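# Insert the peg into the block inside the box

## Task

Push the peg fully down into the hole of the block that sits on the floor of the open box.

## Robot and tools

Robot: two arms, left_arm and right_arm, each with six revolute joints and a parallel two-finger gripper. Each base sits on a mounting plate, and both plates hang from one metal frame behind them. A plate and its half of that frame count as part of its arm when a 'too close' message appears. Calibrated bases in the scene frame: left_arm at (+0.014, +0.181, +0.187) m, quat_wxyz (+0.999, -0.036, +0.003, -0.023); right_arm at (-0.043, -0.183, +0.187) m, quat_wxyz (+0.999, +0.036, +0.002, -0.015). Both bases are tilted slightly sideways.

Frames: the scene frame has its origin at table-top height, halfway between the nominal bases. +z is up, +x points out over the table, and left_arm is on the +y side. Image left and right do not follow arm names. Each gripper's end_effector_position (metres) and end_effector_quat_wxyz are given in that arm's own base frame, as is its wrist camera pose. Fixed cameras and the table use the scene frame. Reported hand poses can be off by a few centimetres, more at long reach. The fingers point along gripper +z and close along gripper y. The reported point lies between the pads, about 1 cm short of the tips.

Row layout, used by every motion tool: one flat list of 14 numbers covering both arms, even when only one arm moves. The first 7 are left_arm: waist, shoulder, elbow, wrist pitch, wrist yaw, wrist roll (absolute joint angles in radians, same as Joint positions), then gripper opening. The next 7 are the same for right_arm. Stated joint ranges in rad: waist -2.618..3.054, shoulder 0..3.142, elbow 0..3.142, wrist pitch -1.571..1.571, wrist yaw -1.571..1.571, wrist roll -2.094..2.094. True ends may differ by up to 0.059 rad. A target beyond an end by more than 0.059 rad, and farther out than the current angle, is rejected. Otherwise it is clipped, and the result may print 'joint sent to its limit'. Opening is an absolute command from -1 (closed) to +1 (fully open). A 0 is a real command, so resend the present value to leave a gripper alone.

execute_actions(actions, cameras): actions is a list of up to 15 actions. Each action is a list of 1 to 15 rows, and each row lasts one 1/30 s step. A short action repeats its last row to fill 15 steps. An empty list only reports state and shows every line. cameras picks images: null or ["all"] for all, [] for none. Names are cam_head_left, cam_head_right, cam_left_wrist, cam_right_wrist, all 672x504.

move(target, speed, blend, opening_speed, blocking, cameras): target is one 14-number row, or a list of up to 15 rows run in sequence within 10 s. These are absolute joint goals, and joints travel in step, so grippers follow curves. There is no obstacle avoidance. speed is the top rad/s of the joint with farthest to travel, 0.01 to 2, default 0.5; give one value or one per target. blend (rad) rounds corners at intermediate targets. opening_speed is how fast gripper commands change, per second on the -1..1 scale, at least 0.2. Gripper values in later targets are applied only after all motion halts at that target. blocking=false returns after about 0.5 s while the move runs, and a new move replaces it. The result adds a 'move:' line:
- done: every joint is within 0.035 rad of its target.
- off_target: at rest with some joint more than 0.035 rad off; the farthest joint is named.
- moving, held or fault.
- limits=held: a check withheld steps.
None of these endings tells you whether there is contact. Faster moves, and targets set deeper past a contact, hit and press harder.

wait(seconds 0..10, cameras) lets time pass while the arms hold their commands. stop(cameras) brakes a running move. zoom_image(camera, region=[x0,y0,x1,y1] pixels, at most 504x504, origin at the top-left) enlarges part of the newest image. read_manual(section) returns licence texts only. finished_scene(scene=current number) ends the scene and cannot be undone. Call it only once the peg stays fully inserted with the robot released.

Motion limits: each step's target stays within a lead of the measured angle: waist 0.202, shoulder 0.258, elbow 0.3, wrist pitch 0.573, wrist yaw and roll 0.522 rad. If the targets would move a gripper more than 200 mm, they are scaled back. Far goals may need several actions, so send the remainder. Friction and weight can leave joints short, and tiny turns may not happen. To keep a joint still, resend its Joint targets value.

Gripping: grip_measured reads the motor on the -1..+1 scale, +1 open. The pads meet near -0.94, and each millimetre of object width adds about 0.0208. Readings may sit up to 0.02 too high. For a firm hold on a rigid flat part, command about 0.24 below its width reading. Keep sending that value while holding, and to release send well above the width reading. Close gradually, because a sudden far-below command squeezes hard briefly. Joint positions ends with the finger gap in metres (0.093 fully open).

Result lines: Joint positions and Joint velocities (rad, rad/s; one block per arm in joint order). Joint targets (angles now being driven toward). Tool commands. Joint torques (N m, positive toward larger angle; joints 1-3 wrap at ±28). Temperatures. Step readings. 'joint command not followed' (the clearance check altered targets; it does not separate the two grippers). Lines that are unchanged or quiet are omitted. Reaching MOTOR HOT means 75 °C. At 90 °C the arm folds and idles, and at 100 °C it goes limp. Long stretching, holding loads or pushing against unreachable poses heats motors.

The simulation keeps running while you think. Occasional tugs or pushes can disturb held or loose items.

Avoid: dropping the peg, releasing it while it moves, slamming or pressing hard, collisions between the arms, anything leaving the table, and arm faults.

Each tool is called after "Call:" by a JSON object that holds its "fn" and its "kwargs", one argument or row to a line.

## Session

Call:
{"fn": "execute_actions", "kwargs": {
  "actions": []
}}

Scene clock: 0.00 s.
left_arm: end_effector_position=(+0.3400, -0.2780, +0.1688) grip_measured=+1.000 end_effector_quat_wxyz=(+0.310, +0.045, +0.940, -0.139) | right_arm: end_effector_position=(+0.3865, -0.1437, +0.0769) grip_measured=+1.000 end_effector_quat_wxyz=(+0.535, +0.066, +0.842, +0.023)
Joint positions: left_arm=[-0.754 1.637 1.314 -0.576 -0.181 -0.596 0.093] | right_arm=[-0.533 1.662 0.552 0.617 -0.446 -0.106 0.093]
Joint velocities: within noise
Joint torques (N m): no reading
Heat: left arm: 34 °C; right arm: 30 °C.
Joint targets: left_arm=[-0.754 1.629 1.324 -0.576 -0.180 -0.596] | right_arm=[-0.533 1.651 0.562 0.627 -0.446 -0.106]
Tool commands: left_gripper/opening=+1.0 right_gripper/opening=+1.0

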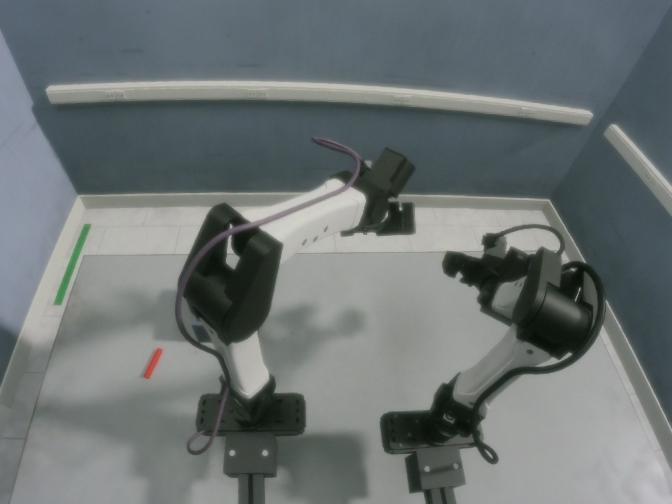

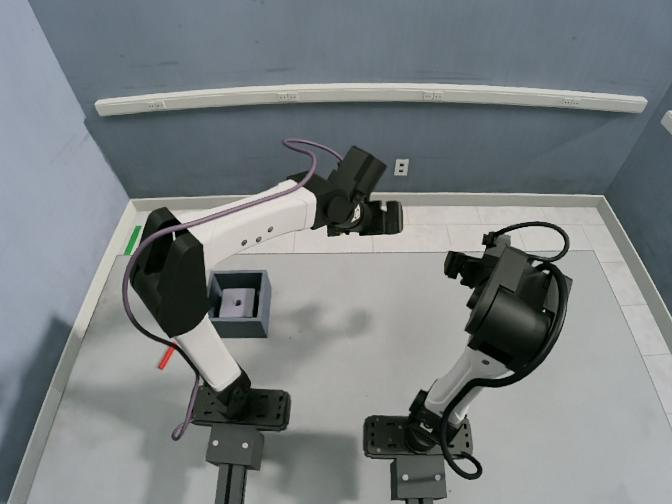

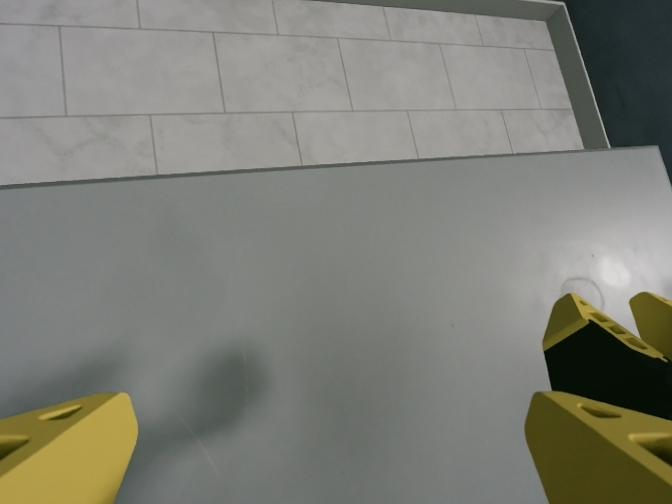

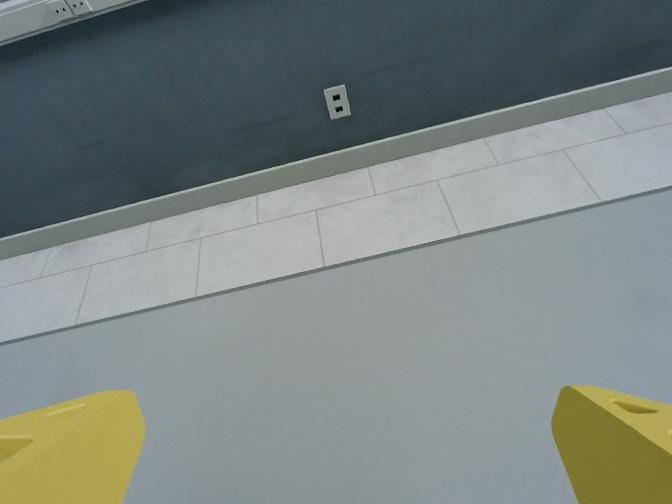

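Call:
{"fn": "move", "kwargs": {
  "target": [
    [0.9,1.7,1.32,-0.9,0.4,1.5,1,-0.533,1.651,0.562,0.627,-0.446,-0.106,1],
    [1.404,2.165,1.325,-1.022,0.687,2.01,1,-0.533,1.651,0.562,0.627,-0.446,-0.106,1]
  ],
  "speed": [1.2,0.8],
  "blend": 0.2
}}

Scene clock: 22.03 s.
left_arm: end_effector_position=(+0.1553, +0.2959, -0.0049) grip_measured=+1.000 end_effector_quat_wxyz=(+0.345, +0.227, +0.907, -0.086) | right_arm: end_effector_position=(+0.3865, -0.1437, +0.0769) grip_measured=+1.000 end_effector_quat_wxyz=(+0.535, +0.066, +0.842, +0.023)
Joint positions: left_arm=[1.41 2.152 1.314 -1.013 0.68 2 0.093] | right_arm=[-0.533 1.662 0.552 0.617 -0.446 -0.106 0.093]
Joint torques (N m): left_arm=[-0.16 -6.97 4.83 -0.64 0.55 0.06] | right_arm=[0.47 -7.23 7.24 1.82 -0.14 0.05]
Joint targets: left_arm=[1.404 2.165 1.325 -1.022 0.687 2.010] | right_arm=[-0.533 1.651 0.562 0.627 -0.446 -0.106]
move: done

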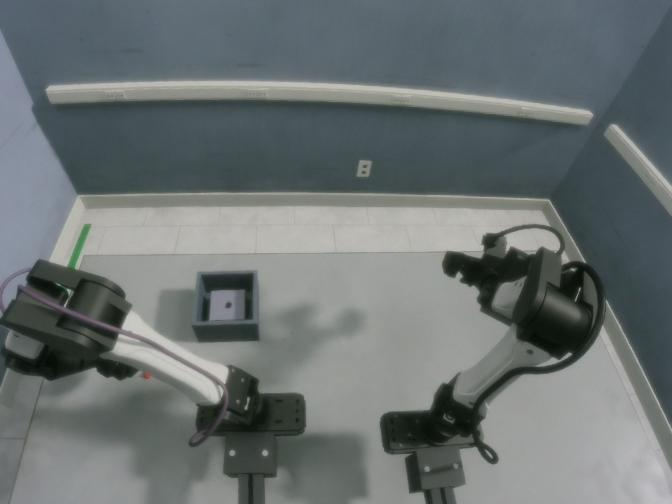

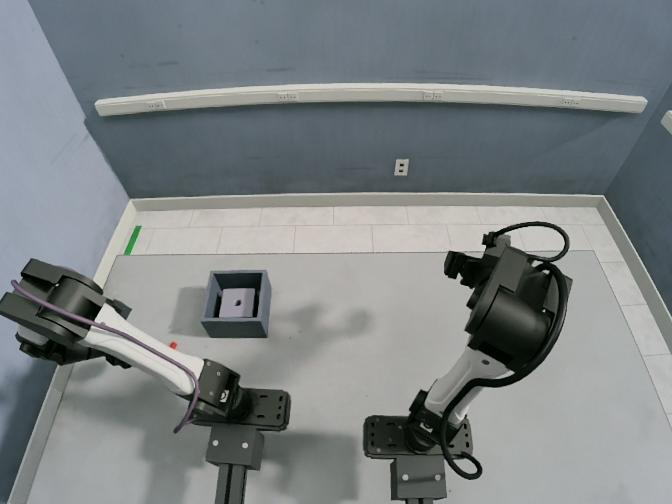

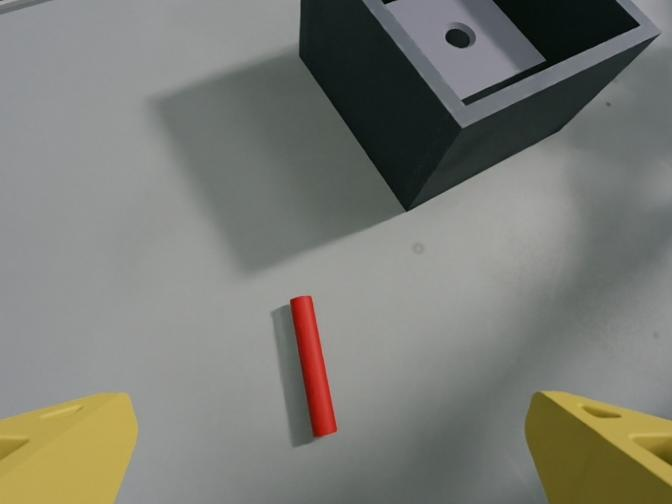

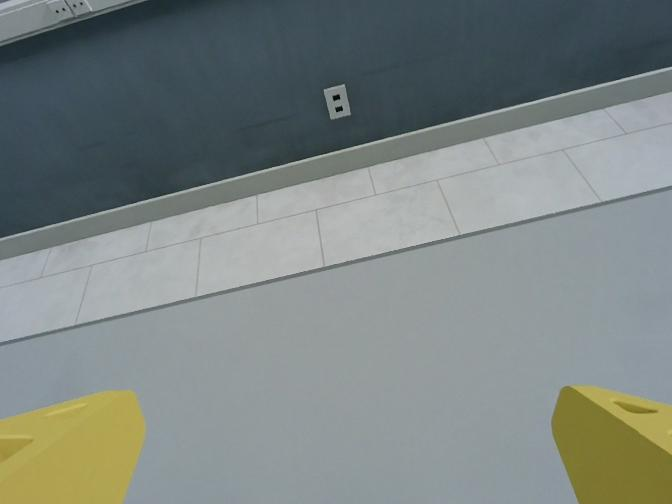

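Call:
{"fn": "move", "kwargs": {
  "target": [
    [1.452,2.358,1.201,-0.587,0.771,1.837,1,-0.533,1.651,0.562,0.627,-0.446,-0.106,1],
    [1.452,2.545,1.24,-0.433,0.771,1.837,1,-0.533,1.651,0.562,0.627,-0.446,-0.106,1]
  ],
  "speed": [0.7,0.25],
  "blend": 0.03,
  "cameras": ["cam_left_wrist"]
}}

Scene clock: 50.67 s.
left_arm: end_effector_position=(+0.1555, +0.3069, -0.1471) grip_measured=+1.000 end_effector_quat_wxyz=(+0.377, +0.151, +0.912, -0.053) | right_arm: end_effector_position=(+0.3865, -0.1437, +0.0769) grip_measured=+1.000 end_effector_quat_wxyz=(+0.535, +0.066, +0.842, +0.023)
Joint positions: left_arm=[1.447 2.526 1.222 -0.444 0.765 1.847 0.093] | right_arm=[-0.533 1.662 0.552 0.617 -0.446 -0.106 0.093]
Joint torques (N m): left_arm=[0.73 -6.91 3.54 -0.18 0.62 -0.15] | right_arm=[0.44 -7.23 7.45 1.82 -0.12 0.07]
Joint targets: left_arm=[1.452 2.545 1.240 -0.433 0.771 1.837] | right_arm=[-0.533 1.651 0.562 0.627 -0.446 -0.106]
move: done
Images, in order: cam_left_wrist.

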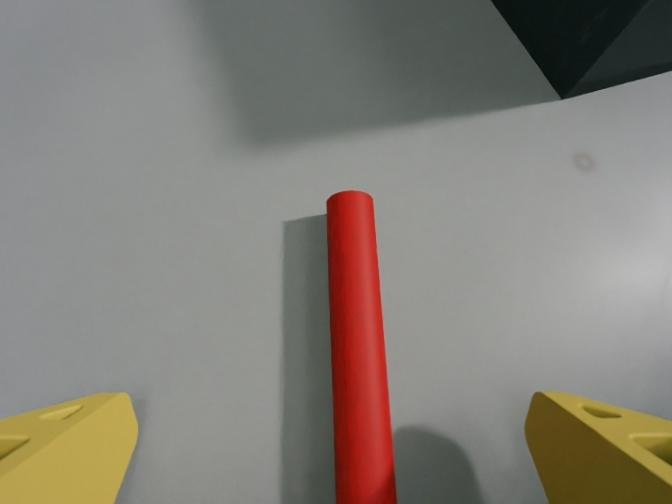

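Call:
{"fn": "move", "kwargs": {
  "target": [
    [1.452,2.545,1.188,-0.409,0.771,1.827,1,-0.533,1.651,0.562,0.627,-0.446,-0.106,1],
    [1.452,2.545,1.188,-0.409,0.771,1.827,-0.95,-0.533,1.651,0.562,0.627,-0.446,-0.106,1]
  ],
  "speed": 0.3,
  "opening_speed": 1.0,
  "cameras": ["cam_left_wrist"]
}}

Scene clock: 64.87 s.
left_arm: end_effector_position=(+0.1551, +0.3009, -0.1499) grip_measured=-0.810 end_effector_quat_wxyz=(+0.378, +0.146, +0.913, -0.056) | right_arm: end_effector_position=(+0.3865, -0.1437, +0.0769) grip_measured=+1.000 end_effector_quat_wxyz=(+0.535, +0.066, +0.842, +0.023)
Joint positions: left_arm=[1.447 2.526 1.196 -0.419 0.767 1.836 0.006] | right_arm=[-0.533 1.662 0.552 0.617 -0.446 -0.106 0.093]
Joint torques (N m): left_arm=[0.7 -6.74 1.25 -0.19 0.6 -0.14] | right_arm=[0.49 -7.25 7.3 1.84 -0.11 0.05]
Heat: left arm: 39 °C; right arm: 33 °C.
Joint targets: left_arm=[1.452 2.545 1.188 -0.409 0.771 1.827] | right_arm=[-0.533 1.651 0.562 0.627 -0.446 -0.106]
move: done
Images, in order: cam_left_wrist.

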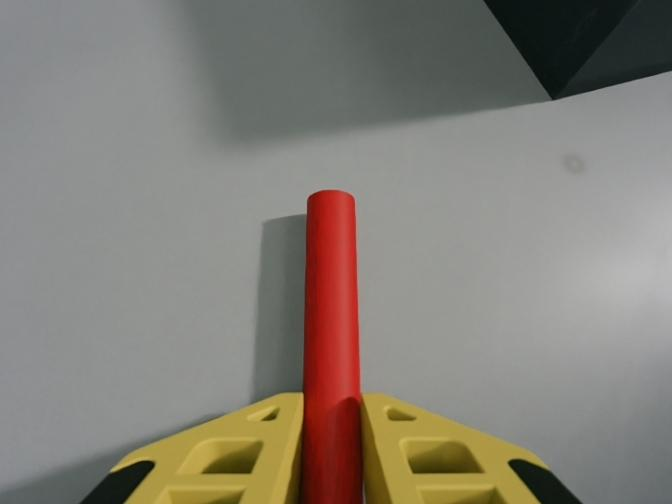

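Call:
{"fn": "move", "kwargs": {
  "target": [
    [1.452,2.2,1.188,-0.7,0.6,1.827,-0.95,-0.533,1.651,0.562,0.627,-0.446,-0.106,1],
    [0.7,1.75,1.2,-1.0,0.0,1.8,-0.95,-0.533,1.651,0.562,0.627,-0.446,-0.106,1],
    [-0.022,1.93,1.01,-0.646,-0.822,1.571,-0.95,-0.533,1.651,0.562,0.627,-0.446,-0.106,1],
    [-0.022,2.011,0.971,-0.537,-0.822,1.571,-0.95,-0.533,1.651,0.562,0.627,-0.446,-0.106,1]
  ],
  "blend": [0.1,0.2,0.02,0],
  "speed": [0.7,1.0,0.7,0.4],
  "cameras": ["cam_head_left","cam_head_right","cam_left_wrist"]
}}

Call:
{"fn": "zoom_image", "kwargs": {
  "camera": "cam_head_right",
  "region": [200, 260, 280, 340]
}}

Call:
{"fn": "zoom_image", "kwargs": {
  "camera": "cam_head_left",
  "region": [185, 260, 265, 340]
}}

Scene clock: 89.93 s.
left_arm: end_effector_position=(+0.3118, +0.1156, -0.0133) grip_measured=-0.826 end_effector_quat_wxyz=(-0.276, +0.659, +0.640, +0.282) | right_arm: end_effector_position=(+0.3865, -0.1437, +0.0769) grip_measured=+1.000 end_effector_quat_wxyz=(+0.535, +0.066, +0.842, +0.023)
Joint positions: left_arm=[-0.021 1.997 0.978 -0.548 -0.812 1.581 0.006] | right_arm=[-0.533 1.662 0.552 0.617 -0.446 -0.106 0.093]
Joint torques (N m): left_arm=[-0.29 -5.48 3.52 0.34 -0.62 -0.14] | right_arm=[0.38 -7.06 7.36 1.84 -0.09 0.04]
Joint targets: left_arm=[-0.022 2.011 0.971 -0.537 -0.822 1.571] | right_arm=[-0.533 1.651 0.562 0.627 -0.446 -0.106]
move: done
Images, in order: cam_head_left, cam_head_right, cam_left_wrist.

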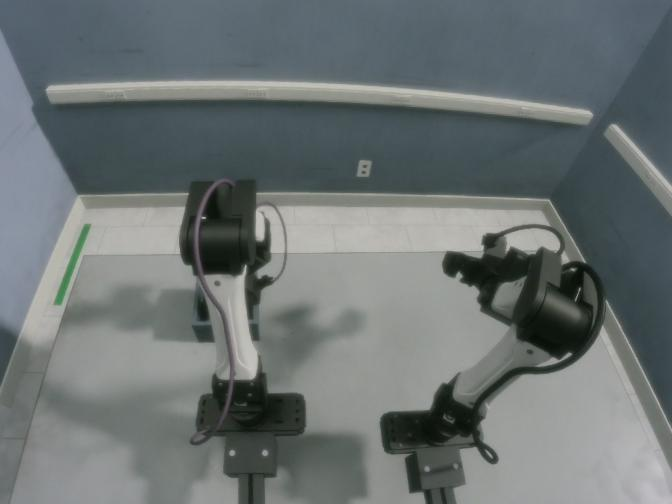

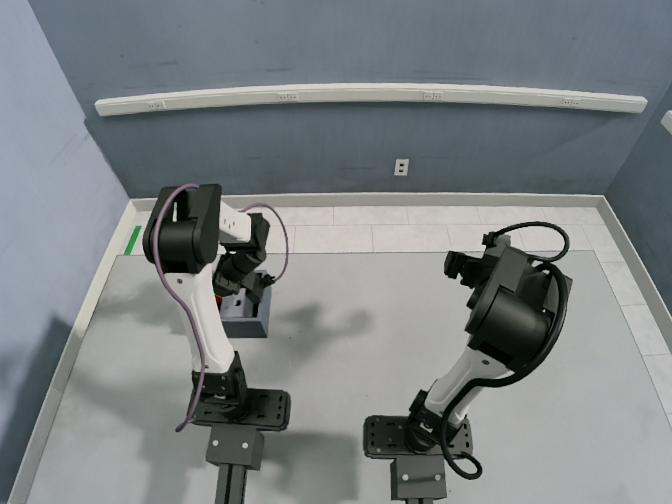

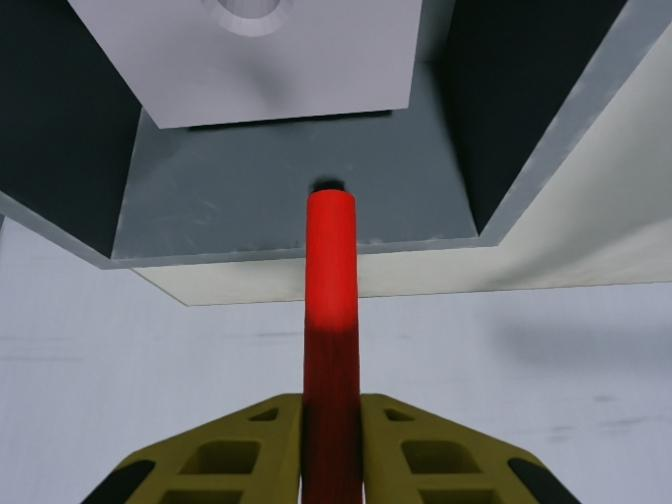

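Scaled by 6.300.

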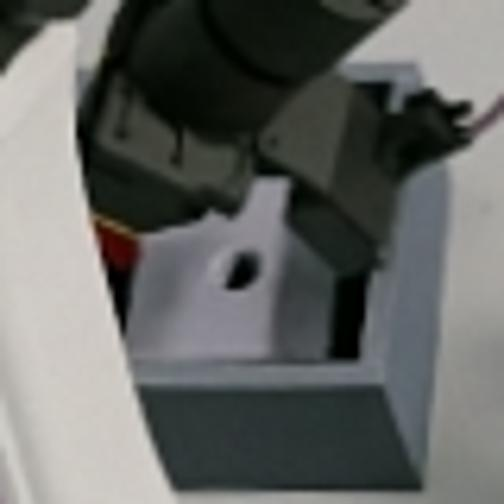

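Scaled by 6.300.

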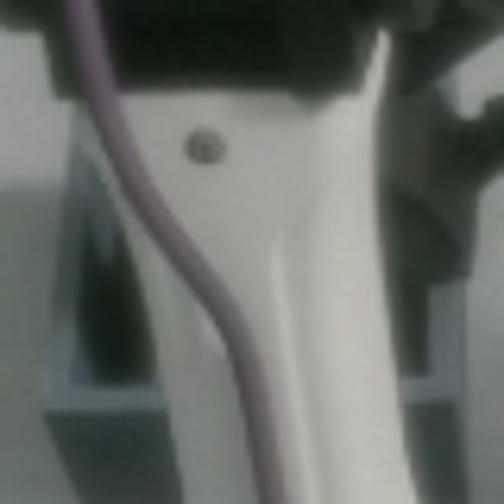

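Call:
{"fn": "move", "kwargs": {
  "target": [-0.094,2.085,1.042,-0.511,-0.822,1.571,-0.95,-0.533,1.651,0.562,0.627,-0.446,-0.106,1],
  "speed": 0.3,
  "cameras": ["cam_head_left","cam_head_right","cam_left_wrist"]
}}

Call:
{"fn": "zoom_image", "kwargs": {
  "camera": "cam_head_right",
  "region": [200, 260, 280, 340]
}}

Scene clock: 110.23 s.
left_arm: end_effector_position=(+0.3308, +0.0931, -0.0256) grip_measured=-0.826 end_effector_quat_wxyz=(-0.267, +0.680, +0.617, +0.292) | right_arm: end_effector_position=(+0.3865, -0.1437, +0.0769) grip_measured=+1.000 end_effector_quat_wxyz=(+0.535, +0.066, +0.842, +0.023)
Joint positions: left_arm=[-0.09 2.066 1.021 -0.521 -0.814 1.581 0.006] | right_arm=[-0.533 1.662 0.552 0.617 -0.446 -0.106 0.093]
Joint torques (N m): left_arm=[-0.61 -5.46 5.87 0.34 -0.6 -0.15] | right_arm=[0.44 -7.23 7.21 1.85 -0.13 0.07]
Joint targets: left_arm=[-0.094 2.085 1.042 -0.511 -0.822 1.571] | right_arm=[-0.533 1.651 0.562 0.627 -0.446 -0.106]
move: done
Images, in order: cam_head_left, cam_head_right, cam_left_wrist.

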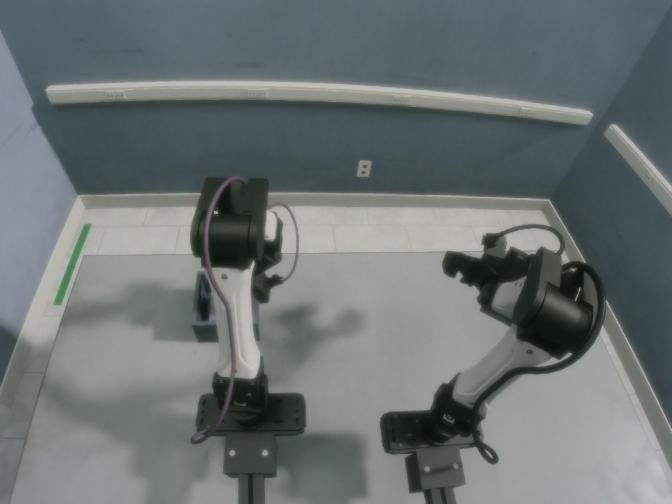

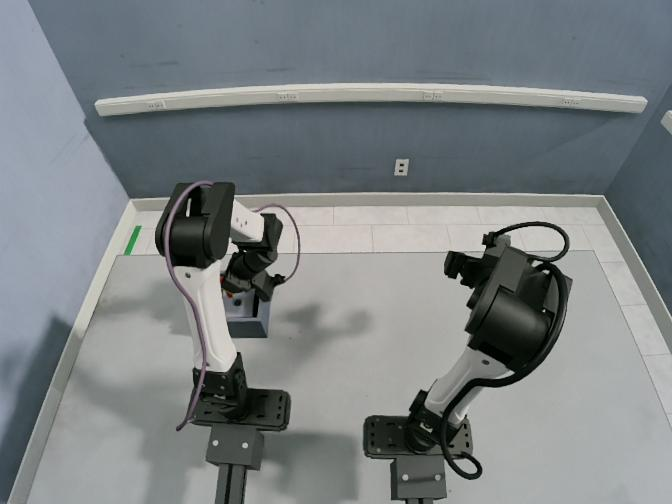

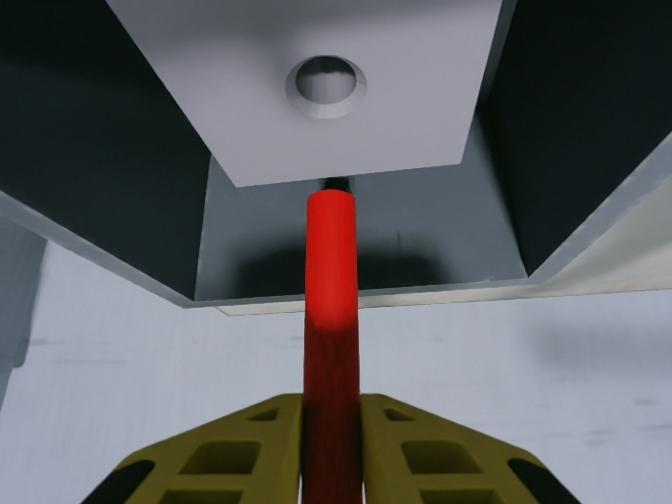

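Scaled by 6.300.

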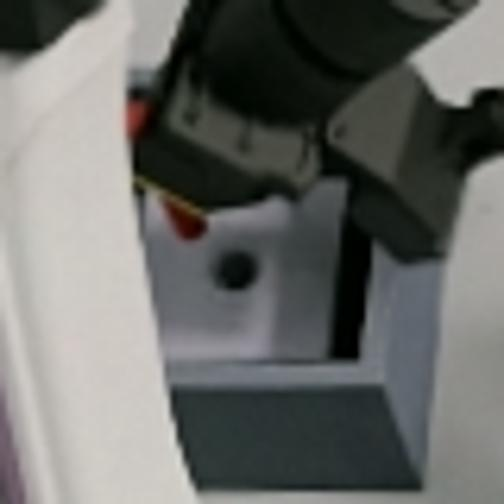

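Call:
{"fn": "move", "kwargs": {
  "target": [-0.118,2.157,0.992,-0.419,-0.822,1.571,-0.95,-0.533,1.651,0.562,0.627,-0.446,-0.106,1],
  "speed": 0.2,
  "cameras": ["cam_head_right","cam_left_wrist"]
}}

Call:
{"fn": "zoom_image", "kwargs": {
  "camera": "cam_head_right",
  "region": [200, 260, 280, 340]
}}

Scene clock: 130.90 s.
left_arm: end_effector_position=(+0.3306, +0.0864, -0.0515) grip_measured=-0.826 end_effector_quat_wxyz=(-0.265, +0.687, +0.609, +0.294) | right_arm: end_effector_position=(+0.3865, -0.1437, +0.0769) grip_measured=+1.000 end_effector_quat_wxyz=(+0.535, +0.066, +0.842, +0.023)
Joint positions: left_arm=[-0.111 2.14 0.999 -0.43 -0.814 1.581 0.006] | right_arm=[-0.533 1.662 0.552 0.617 -0.446 -0.106 0.093]
Joint torques (N m): left_arm=[-0.87 -5.79 2.96 0.34 -0.61 -0.14] | right_arm=[0.36 -7.23 7.3 1.84 -0.13 0.07]
Joint targets: left_arm=[-0.118 2.157 0.992 -0.419 -0.822 1.571] | right_arm=[-0.533 1.651 0.562 0.627 -0.446 -0.106]
move: done
Images, in order: cam_head_right, cam_left_wrist.

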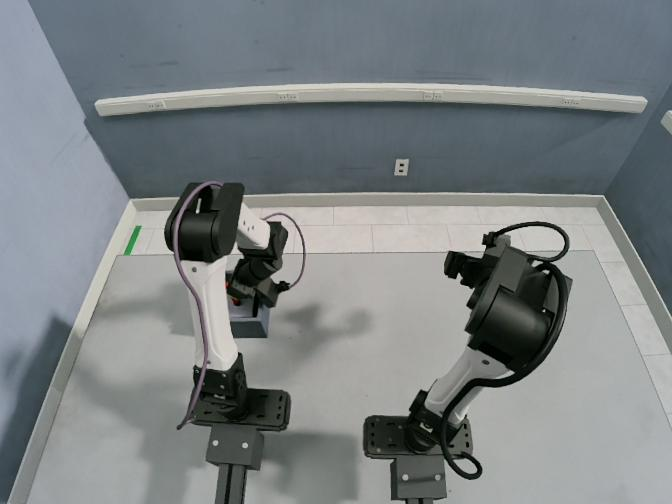

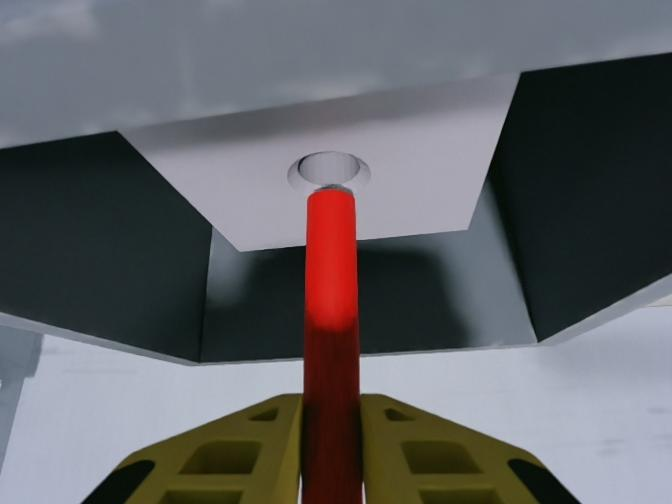

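Scaled by 6.300.

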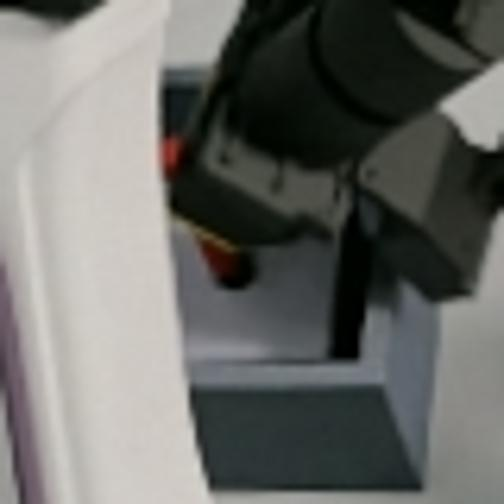

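Call:
{"fn": "move", "kwargs": {
  "target": [
    [-0.119,2.208,0.986,-0.359,-0.822,1.571,-0.95,-0.533,1.651,0.562,0.627,-0.446,-0.106,1],
    [-0.119,2.262,0.987,-0.304,-0.822,1.571,-0.95,-0.533,1.651,0.562,0.627,-0.446,-0.106,1]
  ],
  "speed": 0.1,
  "blend": 0.02,
  "cameras": ["cam_head_right","cam_left_wrist"]
}}

Call:
{"fn": "zoom_image", "kwargs": {
  "camera": "cam_head_right",
  "region": [200, 260, 280, 340]
}}

Scene clock: 149.60 s.
left_arm: end_effector_position=(+0.3318, +0.0844, -0.0815) grip_measured=-0.827 end_effector_quat_wxyz=(-0.267, +0.688, +0.604, +0.299) | right_arm: end_effector_position=(+0.3865, -0.1437, +0.0769) grip_measured=+1.000 end_effector_quat_wxyz=(+0.535, +0.066, +0.842, +0.023)
Joint positions: left_arm=[-0.121 2.243 0.995 -0.322 -0.826 1.581 0.006] | right_arm=[-0.533 1.662 0.552 0.617 -0.446 -0.106 0.093]
Joint torques (N m): left_arm=[-0.21 -5.86 2.48 0.43 -0.45 -0.14] | right_arm=[0.39 -7.15 7.25 1.82 -0.13 0.03]
Joint targets: left_arm=[-0.119 2.262 0.987 -0.304 -0.822 1.571] | right_arm=[-0.533 1.651 0.562 0.627 -0.446 -0.106]
move: done
Images, in order: cam_head_right, cam_left_wrist.

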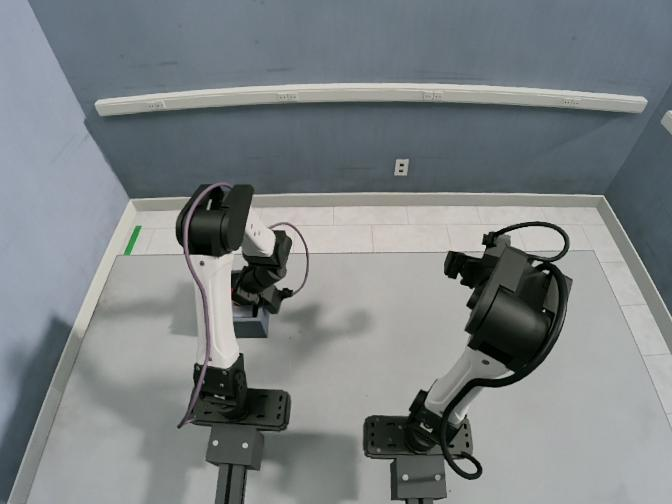

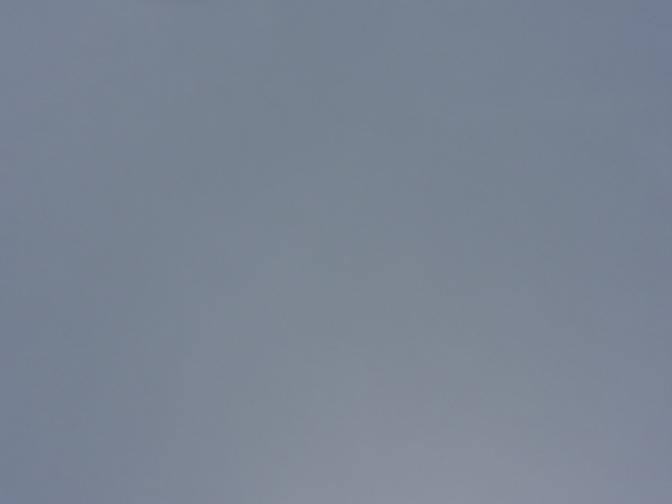

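Scaled by 6.300.

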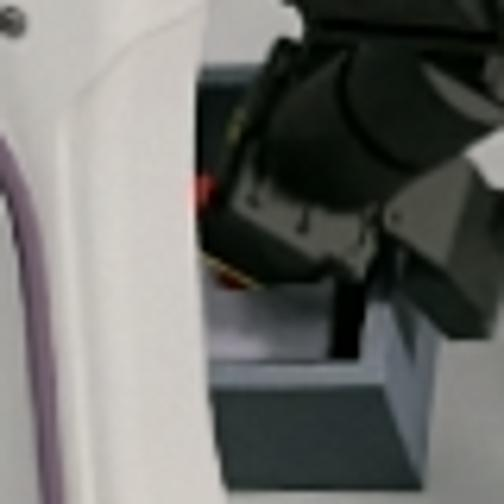

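Call:
{"fn": "move", "kwargs": {
  "target": [
    [-0.119,2.262,0.987,-0.304,-0.822,1.571,-0.2,-0.533,1.651,0.562,0.627,-0.446,-0.106,1],
    [-0.30,2.06,0.98,-0.46,-0.822,1.571,-0.2,-0.533,1.651,0.562,0.627,-0.446,-0.106,1]
  ],
  "speed": [0.3,0.35],
  "opening_speed": 0.6,
  "cameras": ["cam_head_right","cam_left_wrist"]
}}

Call:
{"fn": "zoom_image", "kwargs": {
  "camera": "cam_head_right",
  "region": [200, 260, 280, 340]
}}

Scene clock: 157.50 s.
left_arm: end_effector_position=(+0.3418, +0.0243, -0.0368) grip_measured=-0.202 end_effector_quat_wxyz=(-0.233, +0.737, +0.544, +0.327) | right_arm: end_effector_position=(+0.3865, -0.1437, +0.0769) grip_measured=+1.000 end_effector_quat_wxyz=(+0.535, +0.066, +0.842, +0.023)
Joint positions: left_arm=[-0.299 2.091 0.991 -0.451 -0.826 1.58 0.036] | right_arm=[-0.533 1.662 0.552 0.617 -0.446 -0.106 0.093]
Joint torques (N m): left_arm=[-0.4 -9.63 2.96 0.2 -0.47 -0.15] | right_arm=[0.46 -7.19 7.42 1.83 -0.11 0.05]
Joint targets: left_arm=[-0.300 2.060 0.980 -0.460 -0.822 1.571] | right_arm=[-0.533 1.651 0.562 0.627 -0.446 -0.106]
move: done
Images, in order: cam_head_right, cam_left_wrist.

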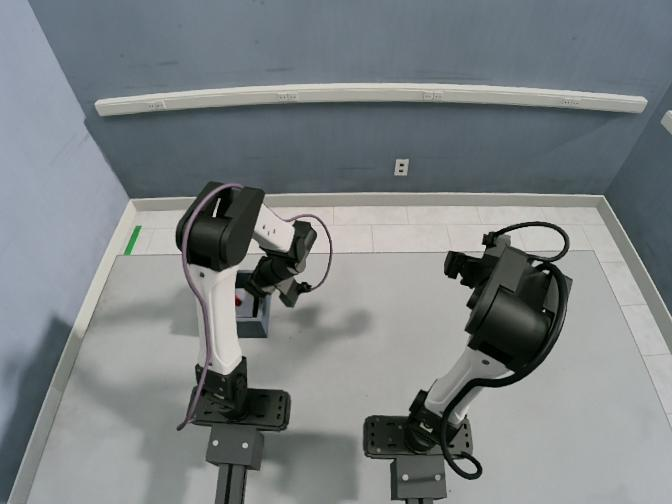

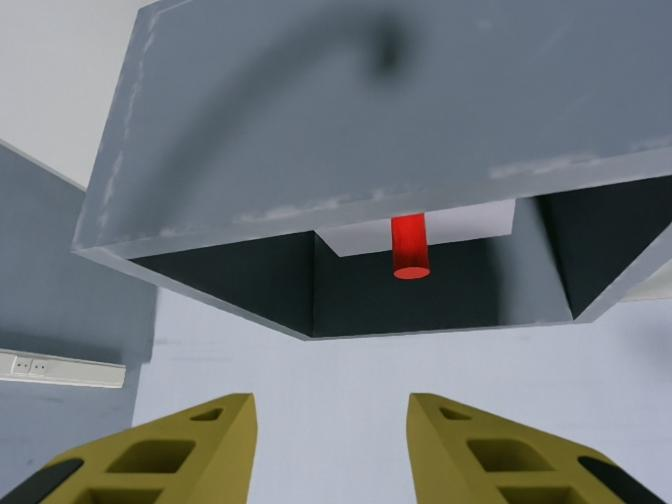

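Scaled by 6.300.

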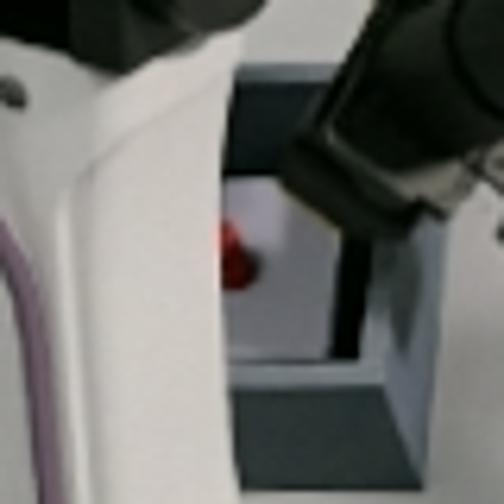

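Call:
{"fn": "move", "kwargs": {
  "target": [-0.28,1.8,0.98,-0.75,-0.2,1.571,-0.2,-0.533,1.651,0.562,0.627,-0.446,-0.106,1],
  "speed": 0.6,
  "cameras": ["cam_head_right","cam_left_wrist"]
}}

Call:
{"fn": "zoom_image", "kwargs": {
  "camera": "cam_head_right",
  "region": [200, 260, 280, 340]
}}

Scene clock: 162.37 s.
left_arm: end_effector_position=(+0.2916, -0.0502, -0.0123) grip_measured=-0.202 end_effector_quat_wxyz=(-0.066, +0.800, +0.591, +0.080) | right_arm: end_effector_position=(+0.3865, -0.1437, +0.0769) grip_measured=+1.000 end_effector_quat_wxyz=(+0.535, +0.066, +0.842, +0.023)
Joint positions: left_arm=[-0.288 1.83 0.991 -0.741 -0.208 1.58 0.036] | right_arm=[-0.533 1.662 0.552 0.617 -0.446 -0.106 0.093]
Joint torques (N m): left_arm=[0.46 -8.32 3.9 0.11 0.02 -0.14] | right_arm=[0.47 -7.25 7.36 1.84 -0.12 0.03]
Joint targets: left_arm=[-0.280 1.800 0.980 -0.750 -0.200 1.571] | right_arm=[-0.533 1.651 0.562 0.627 -0.446 -0.106]
move: done
Images, in order: cam_head_right, cam_left_wrist.

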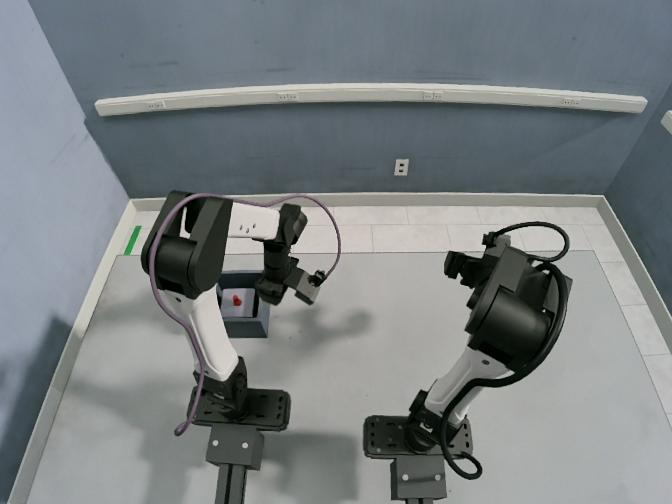

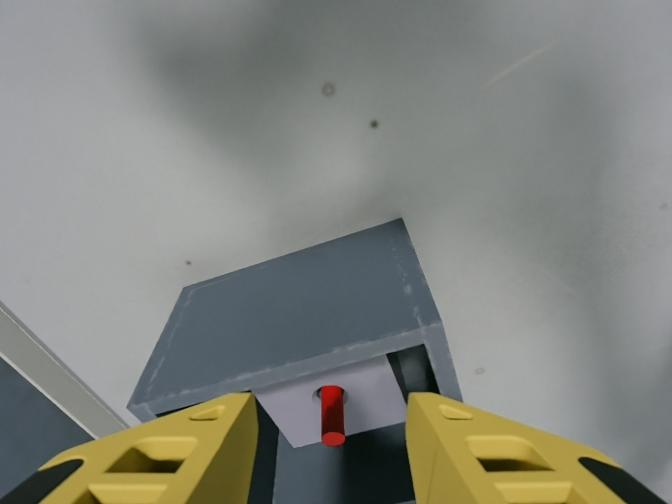

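Scaled by 6.300.

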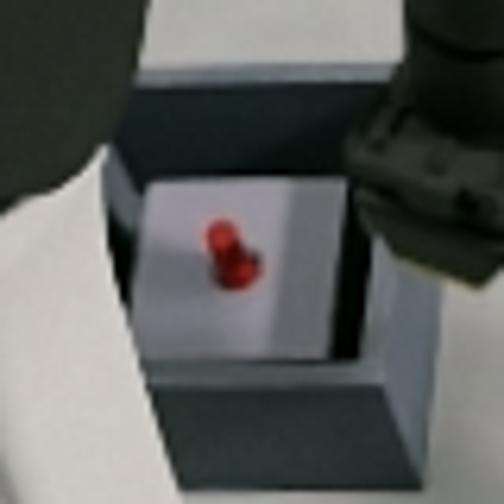

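Call:
{"fn": "finished_scene", "kwargs": {
  "scene": 2
}}

The scene is finished: the task was done.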